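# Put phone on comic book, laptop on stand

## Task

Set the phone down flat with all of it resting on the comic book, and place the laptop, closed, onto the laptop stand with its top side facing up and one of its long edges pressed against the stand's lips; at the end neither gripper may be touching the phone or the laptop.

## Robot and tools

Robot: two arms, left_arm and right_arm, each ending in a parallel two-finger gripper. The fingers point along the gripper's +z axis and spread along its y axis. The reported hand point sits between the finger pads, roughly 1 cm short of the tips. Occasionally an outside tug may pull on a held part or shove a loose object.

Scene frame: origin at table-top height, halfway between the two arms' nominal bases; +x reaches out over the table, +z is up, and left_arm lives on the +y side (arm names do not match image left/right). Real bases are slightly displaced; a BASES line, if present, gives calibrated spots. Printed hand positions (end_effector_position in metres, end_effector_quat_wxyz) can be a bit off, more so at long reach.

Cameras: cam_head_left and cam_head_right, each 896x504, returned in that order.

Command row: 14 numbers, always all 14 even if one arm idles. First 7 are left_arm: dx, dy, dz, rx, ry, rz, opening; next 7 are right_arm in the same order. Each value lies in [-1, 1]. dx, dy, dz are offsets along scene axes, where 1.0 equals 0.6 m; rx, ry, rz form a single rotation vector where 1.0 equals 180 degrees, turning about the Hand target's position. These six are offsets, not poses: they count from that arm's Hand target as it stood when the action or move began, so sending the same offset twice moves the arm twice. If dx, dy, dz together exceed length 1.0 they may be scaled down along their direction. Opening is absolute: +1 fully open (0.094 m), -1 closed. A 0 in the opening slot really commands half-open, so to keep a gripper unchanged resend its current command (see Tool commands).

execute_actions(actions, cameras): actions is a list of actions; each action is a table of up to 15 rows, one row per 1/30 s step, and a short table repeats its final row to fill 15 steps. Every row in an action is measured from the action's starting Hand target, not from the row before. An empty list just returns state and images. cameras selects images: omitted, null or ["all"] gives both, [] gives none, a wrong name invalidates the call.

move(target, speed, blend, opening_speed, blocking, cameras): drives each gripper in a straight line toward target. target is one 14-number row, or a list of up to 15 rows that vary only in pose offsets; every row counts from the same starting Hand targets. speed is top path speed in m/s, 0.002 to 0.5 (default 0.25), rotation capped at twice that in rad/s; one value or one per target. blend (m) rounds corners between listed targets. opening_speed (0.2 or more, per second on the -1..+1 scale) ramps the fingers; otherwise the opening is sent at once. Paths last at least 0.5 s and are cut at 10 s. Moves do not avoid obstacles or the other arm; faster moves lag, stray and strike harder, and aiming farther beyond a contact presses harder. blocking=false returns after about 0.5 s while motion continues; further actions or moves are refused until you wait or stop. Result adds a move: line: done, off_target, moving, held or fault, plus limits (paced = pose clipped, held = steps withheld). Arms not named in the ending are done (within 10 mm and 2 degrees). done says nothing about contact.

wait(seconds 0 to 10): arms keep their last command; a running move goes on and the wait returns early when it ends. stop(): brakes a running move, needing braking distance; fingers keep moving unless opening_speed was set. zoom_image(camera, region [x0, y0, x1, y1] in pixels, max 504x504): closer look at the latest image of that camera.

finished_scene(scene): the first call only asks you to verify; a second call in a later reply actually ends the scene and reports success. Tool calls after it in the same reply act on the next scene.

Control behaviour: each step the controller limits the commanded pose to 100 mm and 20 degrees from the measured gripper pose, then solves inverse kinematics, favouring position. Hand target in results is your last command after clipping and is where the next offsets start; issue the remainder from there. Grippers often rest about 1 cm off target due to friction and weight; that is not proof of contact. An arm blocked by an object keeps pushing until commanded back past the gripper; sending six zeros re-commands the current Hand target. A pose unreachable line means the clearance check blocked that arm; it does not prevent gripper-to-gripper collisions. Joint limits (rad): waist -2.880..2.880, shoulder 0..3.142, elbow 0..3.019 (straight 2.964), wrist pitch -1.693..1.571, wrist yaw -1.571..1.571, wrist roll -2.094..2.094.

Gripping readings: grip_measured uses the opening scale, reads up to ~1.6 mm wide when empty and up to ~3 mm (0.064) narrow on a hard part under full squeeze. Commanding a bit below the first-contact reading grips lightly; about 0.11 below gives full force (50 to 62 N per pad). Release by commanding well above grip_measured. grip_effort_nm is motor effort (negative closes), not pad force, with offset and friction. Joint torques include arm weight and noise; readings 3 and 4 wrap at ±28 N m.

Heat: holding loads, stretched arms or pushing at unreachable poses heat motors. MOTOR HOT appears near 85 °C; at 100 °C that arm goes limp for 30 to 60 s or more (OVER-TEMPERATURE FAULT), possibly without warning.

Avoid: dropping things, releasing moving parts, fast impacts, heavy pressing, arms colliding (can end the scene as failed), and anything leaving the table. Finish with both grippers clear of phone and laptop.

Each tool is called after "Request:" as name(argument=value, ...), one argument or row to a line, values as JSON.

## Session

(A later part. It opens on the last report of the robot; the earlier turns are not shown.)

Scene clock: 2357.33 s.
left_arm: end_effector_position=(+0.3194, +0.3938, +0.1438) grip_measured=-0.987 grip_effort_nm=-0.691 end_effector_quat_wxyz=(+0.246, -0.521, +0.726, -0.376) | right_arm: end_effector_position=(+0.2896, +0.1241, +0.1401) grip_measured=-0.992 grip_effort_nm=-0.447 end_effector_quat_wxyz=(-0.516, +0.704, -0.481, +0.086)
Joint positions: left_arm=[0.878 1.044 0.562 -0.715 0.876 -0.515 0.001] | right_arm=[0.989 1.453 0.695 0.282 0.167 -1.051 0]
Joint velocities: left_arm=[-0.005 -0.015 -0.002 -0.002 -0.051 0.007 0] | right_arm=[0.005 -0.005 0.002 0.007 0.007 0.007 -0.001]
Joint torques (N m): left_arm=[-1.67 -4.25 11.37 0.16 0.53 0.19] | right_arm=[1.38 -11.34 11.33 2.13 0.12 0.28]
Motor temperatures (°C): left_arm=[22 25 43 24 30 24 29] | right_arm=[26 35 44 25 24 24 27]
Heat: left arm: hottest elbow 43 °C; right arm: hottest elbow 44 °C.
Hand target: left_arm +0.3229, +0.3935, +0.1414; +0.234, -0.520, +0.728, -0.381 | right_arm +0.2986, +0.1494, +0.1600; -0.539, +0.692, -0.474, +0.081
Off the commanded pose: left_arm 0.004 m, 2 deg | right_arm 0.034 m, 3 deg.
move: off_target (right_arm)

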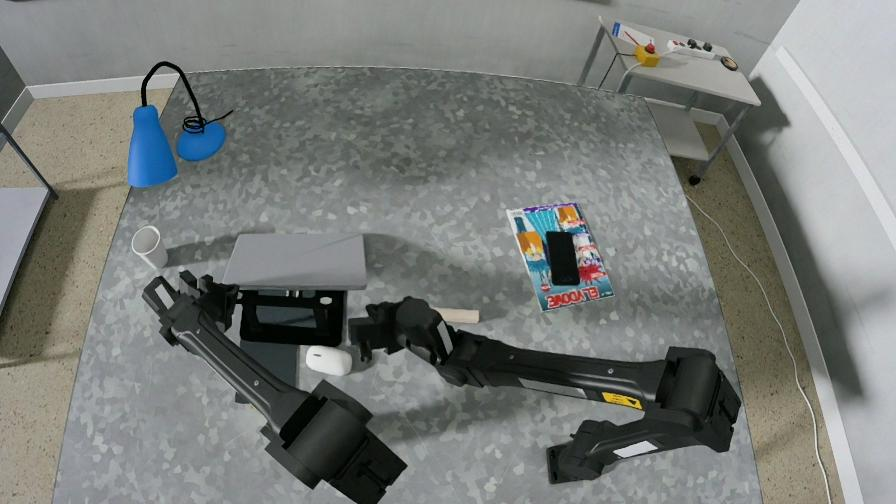

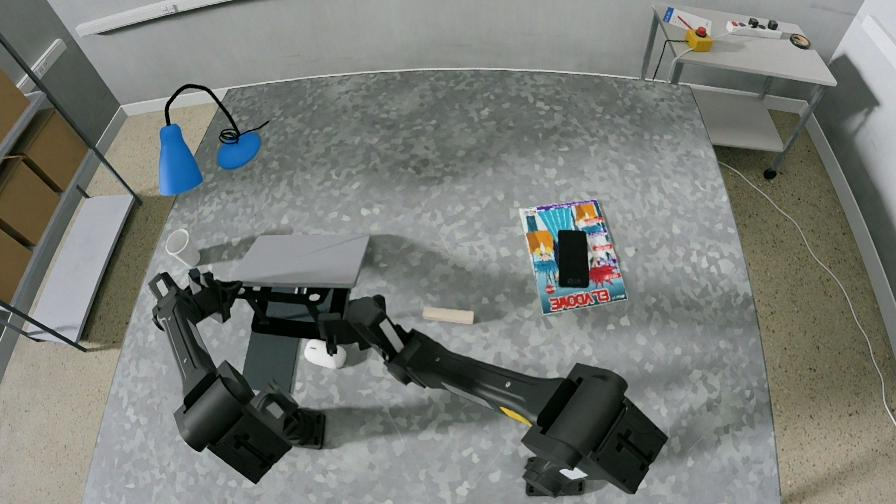

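Request:
move(
  target=[0,0,0,0,0,0,-1, 0.01,0.035,0.005,0,0,0,-1],
  speed=0.06,
)

Request:
zoom_image(
  camera="cam_head_left",
  region=[220, 220, 400, 330],
)

Request:
zoom_image(
  camera="cam_head_right",
  region=[220, 220, 400, 330],
)

Scene clock: 2368.47 s.
left_arm: end_effector_position=(+0.3194, +0.3938, +0.1438) grip_measured=-0.987 grip_effort_nm=-0.691 end_effector_quat_wxyz=(+0.247, -0.520, +0.726, -0.376) | right_arm: end_effector_position=(+0.2979, +0.1469, +0.1479) grip_measured=-0.992 grip_effort_nm=-0.442 end_effector_quat_wxyz=(-0.524, +0.699, -0.478, +0.086)
Joint positions: left_arm=[0.878 1.044 0.562 -0.715 0.876 -0.515 0.001] | right_arm=[1.002 1.497 0.757 0.282 0.179 -1.045 0]
Joint velocities: left_arm=[-0.005 0.005 0.002 0.017 0.022 0.022 0] | right_arm=[0.005 0.005 -0.002 -0.002 -0.037 -0.051 -0.001]
Joint torques (N m): left_arm=[-2.2 -3.72 11.63 0.34 0.49 0.11] | right_arm=[1.32 -11.63 11.6 1.54 0.13 0.3]
Motor temperatures (°C): left_arm=[22 25 43 24 30 24 29] | right_arm=[26 35 47 25 24 24 27]
Heat: left arm: hottest elbow 43 °C; right arm: hottest elbow 47 °C.
Hand target: left_arm +0.3229, +0.3935, +0.1414; +0.234, -0.520, +0.728, -0.381 | right_arm +0.3050, +0.1701, +0.1626; -0.539, +0.692, -0.474, +0.081
Off the commanded pose: left_arm 0.004 m, 2 deg | right_arm 0.029 m, 2 deg.
move: off_target (right_arm)

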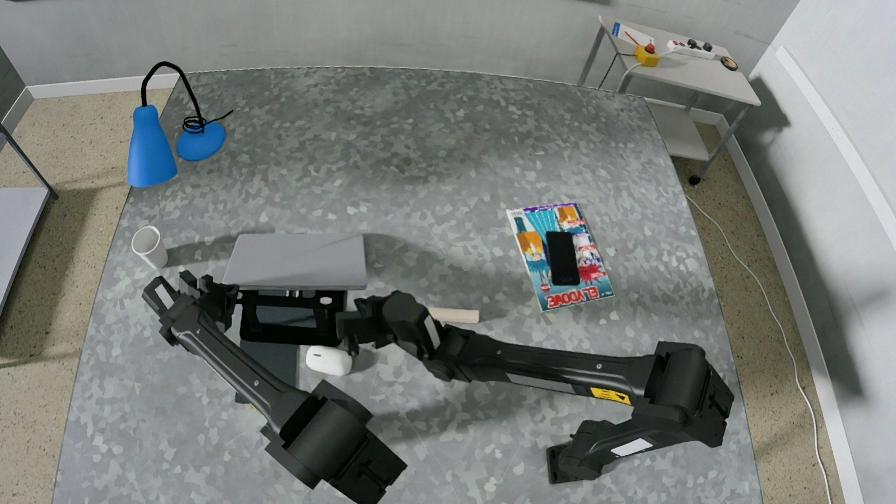

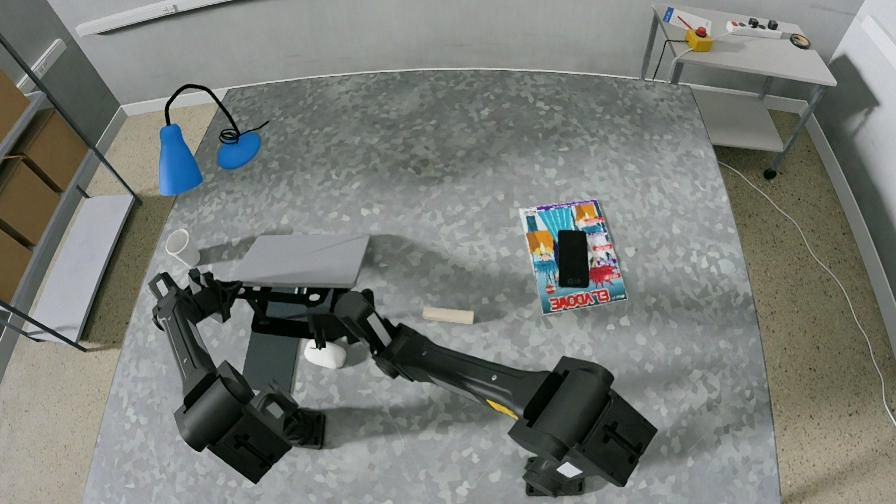

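Scaled by 2.800.

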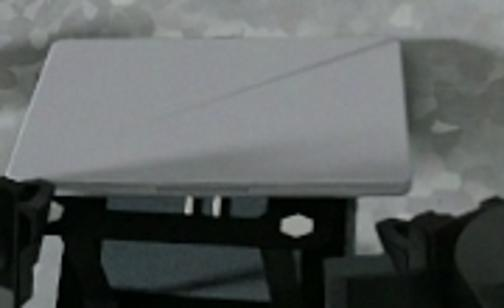

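Scaled by 2.800.

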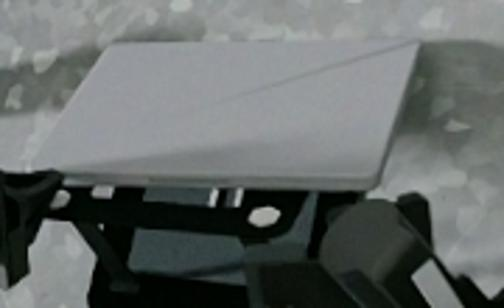

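Request:
move(
  target=[0.03,0,-0.021,0,0,0,-1,0.04,0,-0.027,0,0,0,-1],
  speed=0.03,
)

Request:
zoom_image(
  camera="cam_head_left",
  region=[200, 210, 400, 330],
)

Request:
zoom_image(
  camera="cam_head_left",
  region=[235, 220, 365, 260],
)

Scene clock: 2383.43 s.
left_arm: end_effector_position=(+0.3301, +0.4051, +0.1374) grip_measured=-0.987 grip_effort_nm=-0.691 end_effector_quat_wxyz=(+0.257, -0.528, +0.720, -0.371) | right_arm: end_effector_position=(+0.3096, +0.1525, +0.1292) grip_measured=-0.992 grip_effort_nm=-0.437 end_effector_quat_wxyz=(-0.519, +0.704, -0.479, +0.078)
Joint positions: left_arm=[0.868 1.084 0.562 -0.622 0.862 -0.567 0.001] | right_arm=[0.979 1.56 0.776 0.313 0.142 -1.05 0]
Joint velocities: left_arm=[-0.005 0.005 -0.012 0.002 0.037 -0.051 -0.001] | right_arm=[-0.005 -0.015 0.007 0.007 -0.022 0.037 0.001]
Joint torques (N m): left_arm=[-5.01 -4.07 10.54 1.16 0.32 -0.01] | right_arm=[-0.26 -12.75 11.3 2.19 -0.05 0.15]
Motor temperatures (°C): left_arm=[22 25 44 24 29 24 29] | right_arm=[26 36 49 25 24 24 27]
Heat: left arm: hottest elbow 44 °C; right arm: hottest elbow 49 °C.
Hand target: left_arm +0.3410, +0.3933, +0.1291; +0.234, -0.520, +0.728, -0.381 | right_arm +0.3289, +0.1697, +0.1463; -0.539, +0.692, -0.474, +0.081
Off the commanded pose: left_arm 0.018 m, 3 deg | right_arm 0.031 m, 3 deg.
move: off_target (left_arm, right_arm)

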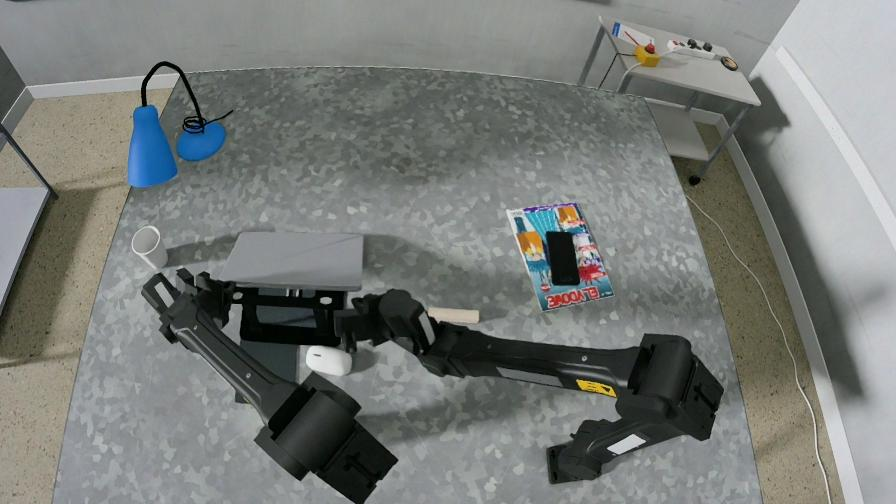

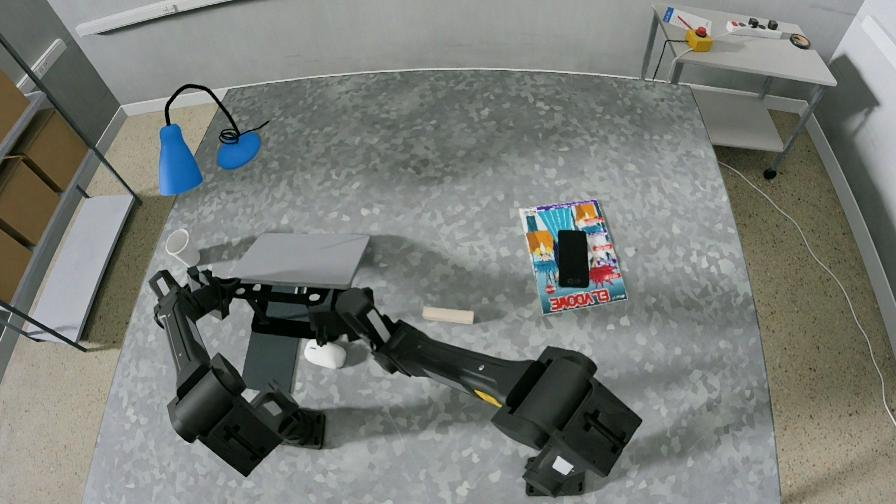

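Scaled by 2.520.

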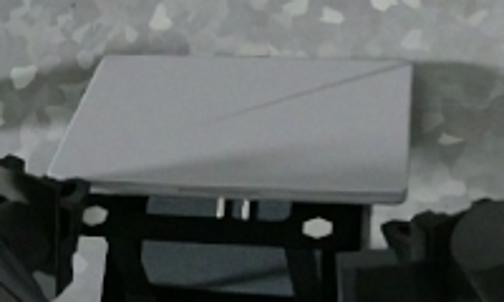

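Scaled by 3.877.

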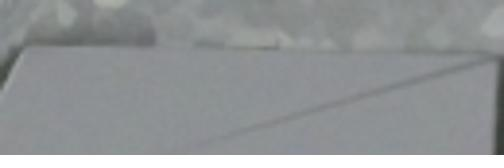

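Request:
move(
  target=[0.025,0,-0.018,0,0,0,-1,0.03,0,-0.02,0,0,0,-1],
  speed=0.03,
  cameras=["cam_head_left"],
)

Request:
zoom_image(
  camera="cam_head_left",
  region=[200, 210, 400, 330],
)

Request:
zoom_image(
  camera="cam_head_left",
  region=[235, 220, 365, 260],
)

Scene clock: 2389.40 s.
left_arm: end_effector_position=(+0.3445, +0.4065, +0.1350) grip_measured=-0.987 grip_effort_nm=-0.686 end_effector_quat_wxyz=(+0.265, -0.524, +0.719, -0.372) | right_arm: end_effector_position=(+0.3273, +0.1535, +0.1197) grip_measured=-0.992 grip_effort_nm=-0.447 end_effector_quat_wxyz=(-0.521, +0.703, -0.478, +0.077)
Joint positions: left_arm=[0.833 1.112 0.562 -0.538 0.853 -0.62 0.001] | right_arm=[0.946 1.606 0.796 0.345 0.111 -1.064 0]
Joint velocities: left_arm=[-0.005 -0.005 -0.022 -0.002 0.037 -0.007 0] | right_arm=[-0.015 0.005 -0.002 -0.007 -0.007 0.007 0]
Joint torques (N m): left_arm=[-5.6 -3.37 10.13 1.17 0 -0.04] | right_arm=[-0.32 -13.27 10.95 2.21 -0.06 0.14]
Motor temperatures (°C): left_arm=[22 25 44 24 29 24 29] | right_arm=[26 36 49 25 24 24 27]
Heat: left arm: hottest elbow 44 °C; right arm: hottest elbow 49 °C.
Hand target: left_arm +0.3559, +0.3932, +0.1185; +0.234, -0.520, +0.728, -0.381 | right_arm +0.3469, +0.1693, +0.1342; -0.539, +0.691, -0.474, +0.081
Off the commanded pose: left_arm 0.024 m, 4 deg | right_arm 0.029 m, 3 deg.
move: off_target (left_arm, right_arm)
Images, in order (width x height): cam_head_left 896x504.

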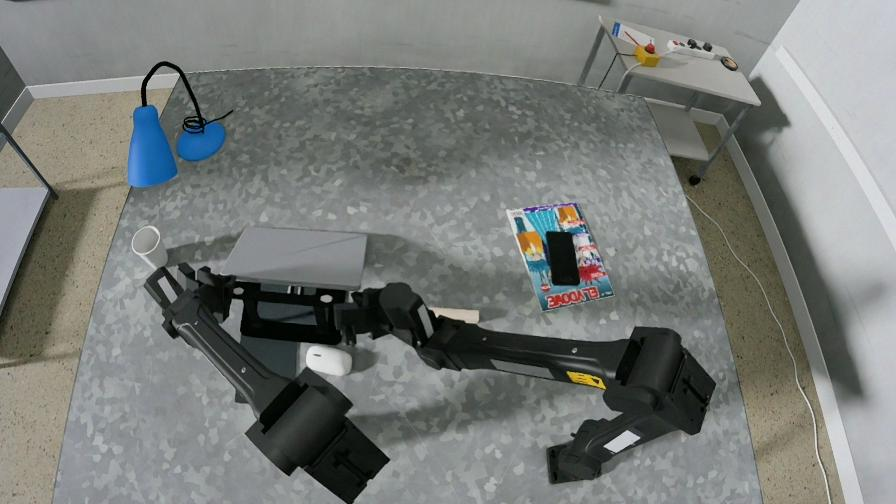

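Scaled by 2.520.

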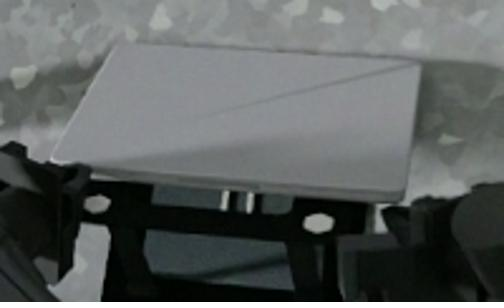

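Scaled by 3.877.

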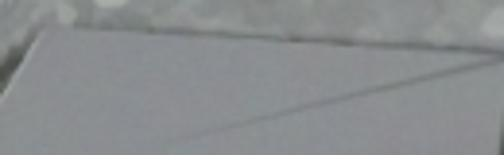

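Request:
zoom_image(
  camera="cam_head_left",
  region=[215, 265, 375, 325],
)

Request:
zoom_image(
  camera="cam_head_left",
  region=[240, 215, 310, 245],
)

Request:
zoom_image(
  camera="cam_head_left",
  region=[300, 215, 370, 245],
)

Scaled by 3.150.

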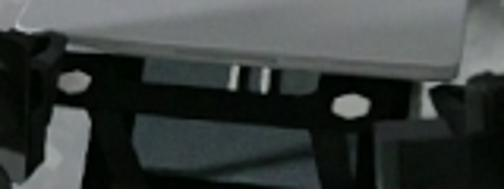

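Scaled by 7.200.

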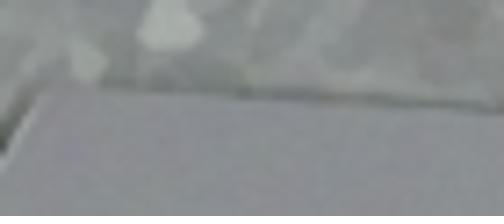

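Scaled by 7.200.

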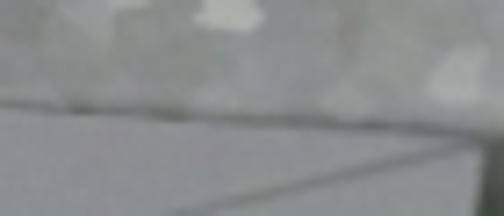

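Request:
move(
  target=[
    [-0.06,0.02,0.05,0,0,0,-1,-0.06,-0.05,0.03,0,0,0,-1],
    [-0.15,0.05,0.14,0,0,0,-1,-0.2,-0.17,0.13,0,0,0,-1],
  ],
  speed=[0.05,0.1],
  cameras=["cam_head_left"],
)

Request:
zoom_image(
  camera="cam_head_left",
  region=[200, 210, 400, 330],
)

Request:
zoom_image(
  camera="cam_head_left",
  region=[240, 215, 310, 245],
)

Request:
zoom_image(
  camera="cam_head_left",
  region=[300, 215, 370, 245],
)

Scene clock: 2422.60 s.
left_arm: end_effector_position=(+0.2601, +0.4031, +0.1743) grip_measured=-0.987 grip_effort_nm=-0.676 end_effector_quat_wxyz=(+0.201, -0.530, +0.723, -0.396) | right_arm: end_effector_position=(+0.2336, +0.0725, +0.2187) grip_measured=-0.992 grip_effort_nm=-0.442 end_effector_quat_wxyz=(-0.543, +0.688, -0.474, +0.085)
Joint positions: left_arm=[1.101 1.054 0.676 -1.229 0.919 -0.118 0.001] | right_arm=[1.05 1.087 0.595 0.075 0.223 -1.025 0]
Joint velocities: left_arm=[0.005 -0.015 -0.002 -0.012 -0.037 -0.051 -0.001] | right_arm=[-0.034 -0.005 -0.012 -0.002 -0.037 -0.037 0]
Joint torques (N m): left_arm=[-0.21 -6.01 16.08 0.09 0.61 0.16] | right_arm=[1.49 -9.47 7.57 1.17 0.14 0.29]
Motor temperatures (°C): left_arm=[22 25 43 24 29 24 29] | right_arm=[26 35 51 25 24 24 27]
Heat: left arm: hottest elbow 43 °C; right arm: hottest elbow 51 °C.
Hand target: left_arm +0.2659, +0.4242, +0.2012; +0.232, -0.519, +0.729, -0.381 | right_arm +0.2256, +0.0698, +0.2138; -0.539, +0.692, -0.474, +0.081
Off the commanded pose: left_arm 0.035 m, 4 deg | right_arm 0.011 m, 1 deg.
move: off_target (left_arm, right_arm)
Images, in order (width x height): cam_head_left 896x504.

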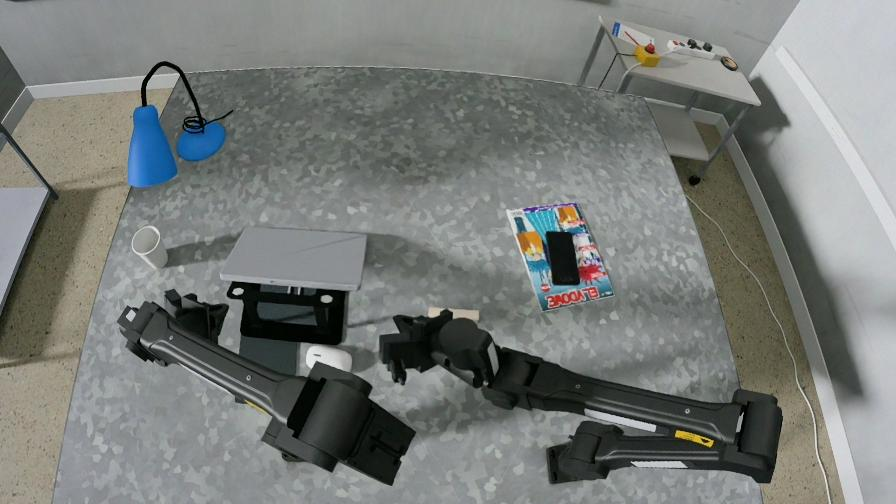

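Scaled by 2.520.

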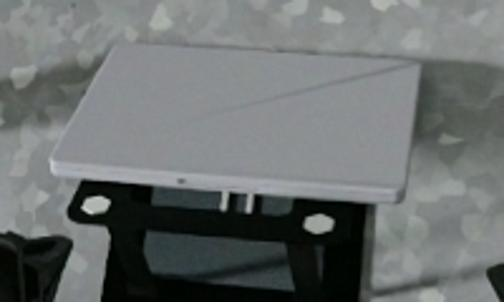

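Scaled by 7.200.

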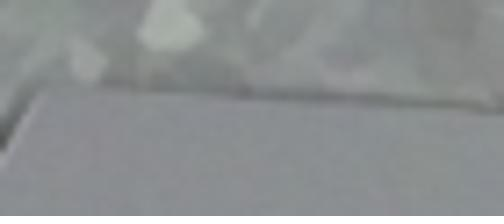

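Scaled by 7.200.

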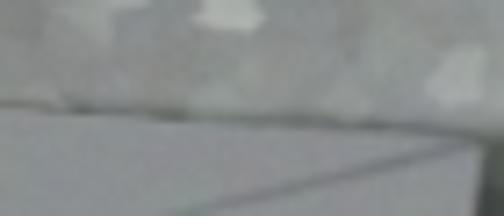

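Request:
finished_scene(
  scene=1,
)

This call ended nothing. Check each condition of the task against the scene as it is now, look again where you are not sure, and mend what is not met. Then call finished_scene again.

Request:
execute_actions(
  actions=[],
)

Request:
zoom_image(
  camera="cam_head_right",
  region=[220, 215, 400, 315],
)

Request:
zoom_image(
  camera="cam_head_right",
  region=[250, 220, 320, 250],
)

Request:
zoom_image(
  camera="cam_head_right",
  region=[310, 220, 380, 250],
)

Scene clock: 2428.23 s.
left_arm: end_effector_position=(+0.2600, +0.4032, +0.1743) grip_measured=-0.987 grip_effort_nm=-0.676 end_effector_quat_wxyz=(+0.201, -0.530, +0.723, -0.396) | right_arm: end_effector_position=(+0.2336, +0.0725, +0.2187) grip_measured=-0.992 grip_effort_nm=-0.442 end_effector_quat_wxyz=(-0.543, +0.688, -0.474, +0.085)
Joint positions: left_arm=[1.101 1.054 0.676 -1.229 0.919 -0.117 0.001] | right_arm=[1.05 1.087 0.595 0.075 0.223 -1.025 0]
Joint velocities: left_arm=[-0.005 0.005 -0.002 -0.012 -0.11 0.081 0.001] | right_arm=[-0.015 -0.024 -0.002 0.007 -0.066 -0.022 -0.001]
Joint torques (N m): left_arm=[0.09 -7.18 15.94 -0.1 0.62 0.13] | right_arm=[1.49 -9.47 7.57 1.21 0.14 0.28]
Motor temperatures (°C): left_arm=[22 25 44 24 29 24 29] | right_arm=[26 35 50 25 24 24 27]
Heat: left arm: hottest elbow 44 °C; right arm: hottest elbow 50 °C.
Hand target: left_arm +0.2659, +0.4243, +0.2012; +0.232, -0.520, +0.729, -0.381 | right_arm +0.2256, +0.0699, +0.2138; -0.539, +0.692, -0.474, +0.081
Tool commands: left_gripper/opening=-1.0 right_gripper/opening=-1.0
Off the commanded pose: left_arm 0.035 m, 4 deg | right_arm 0.011 m, 1 deg.

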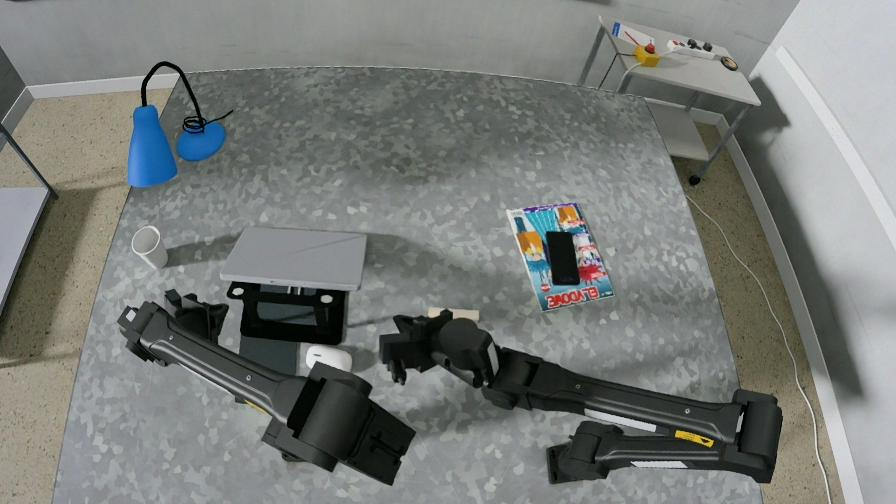

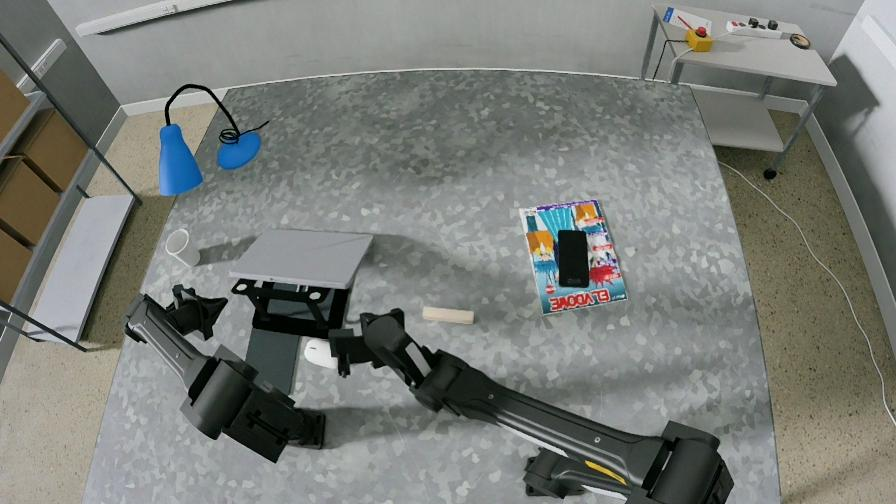

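Scaled by 2.800.

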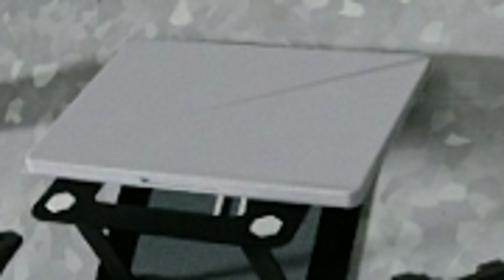

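Scaled by 7.200.

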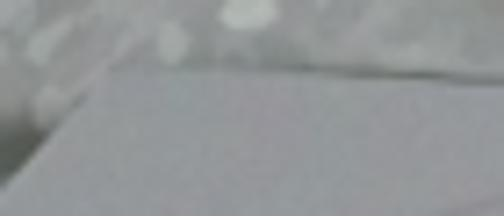

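Scaled by 7.200.

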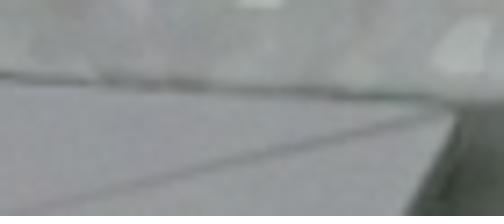

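Request:
finished_scene(
  scene=1,
)

The scene is finished: the task was done.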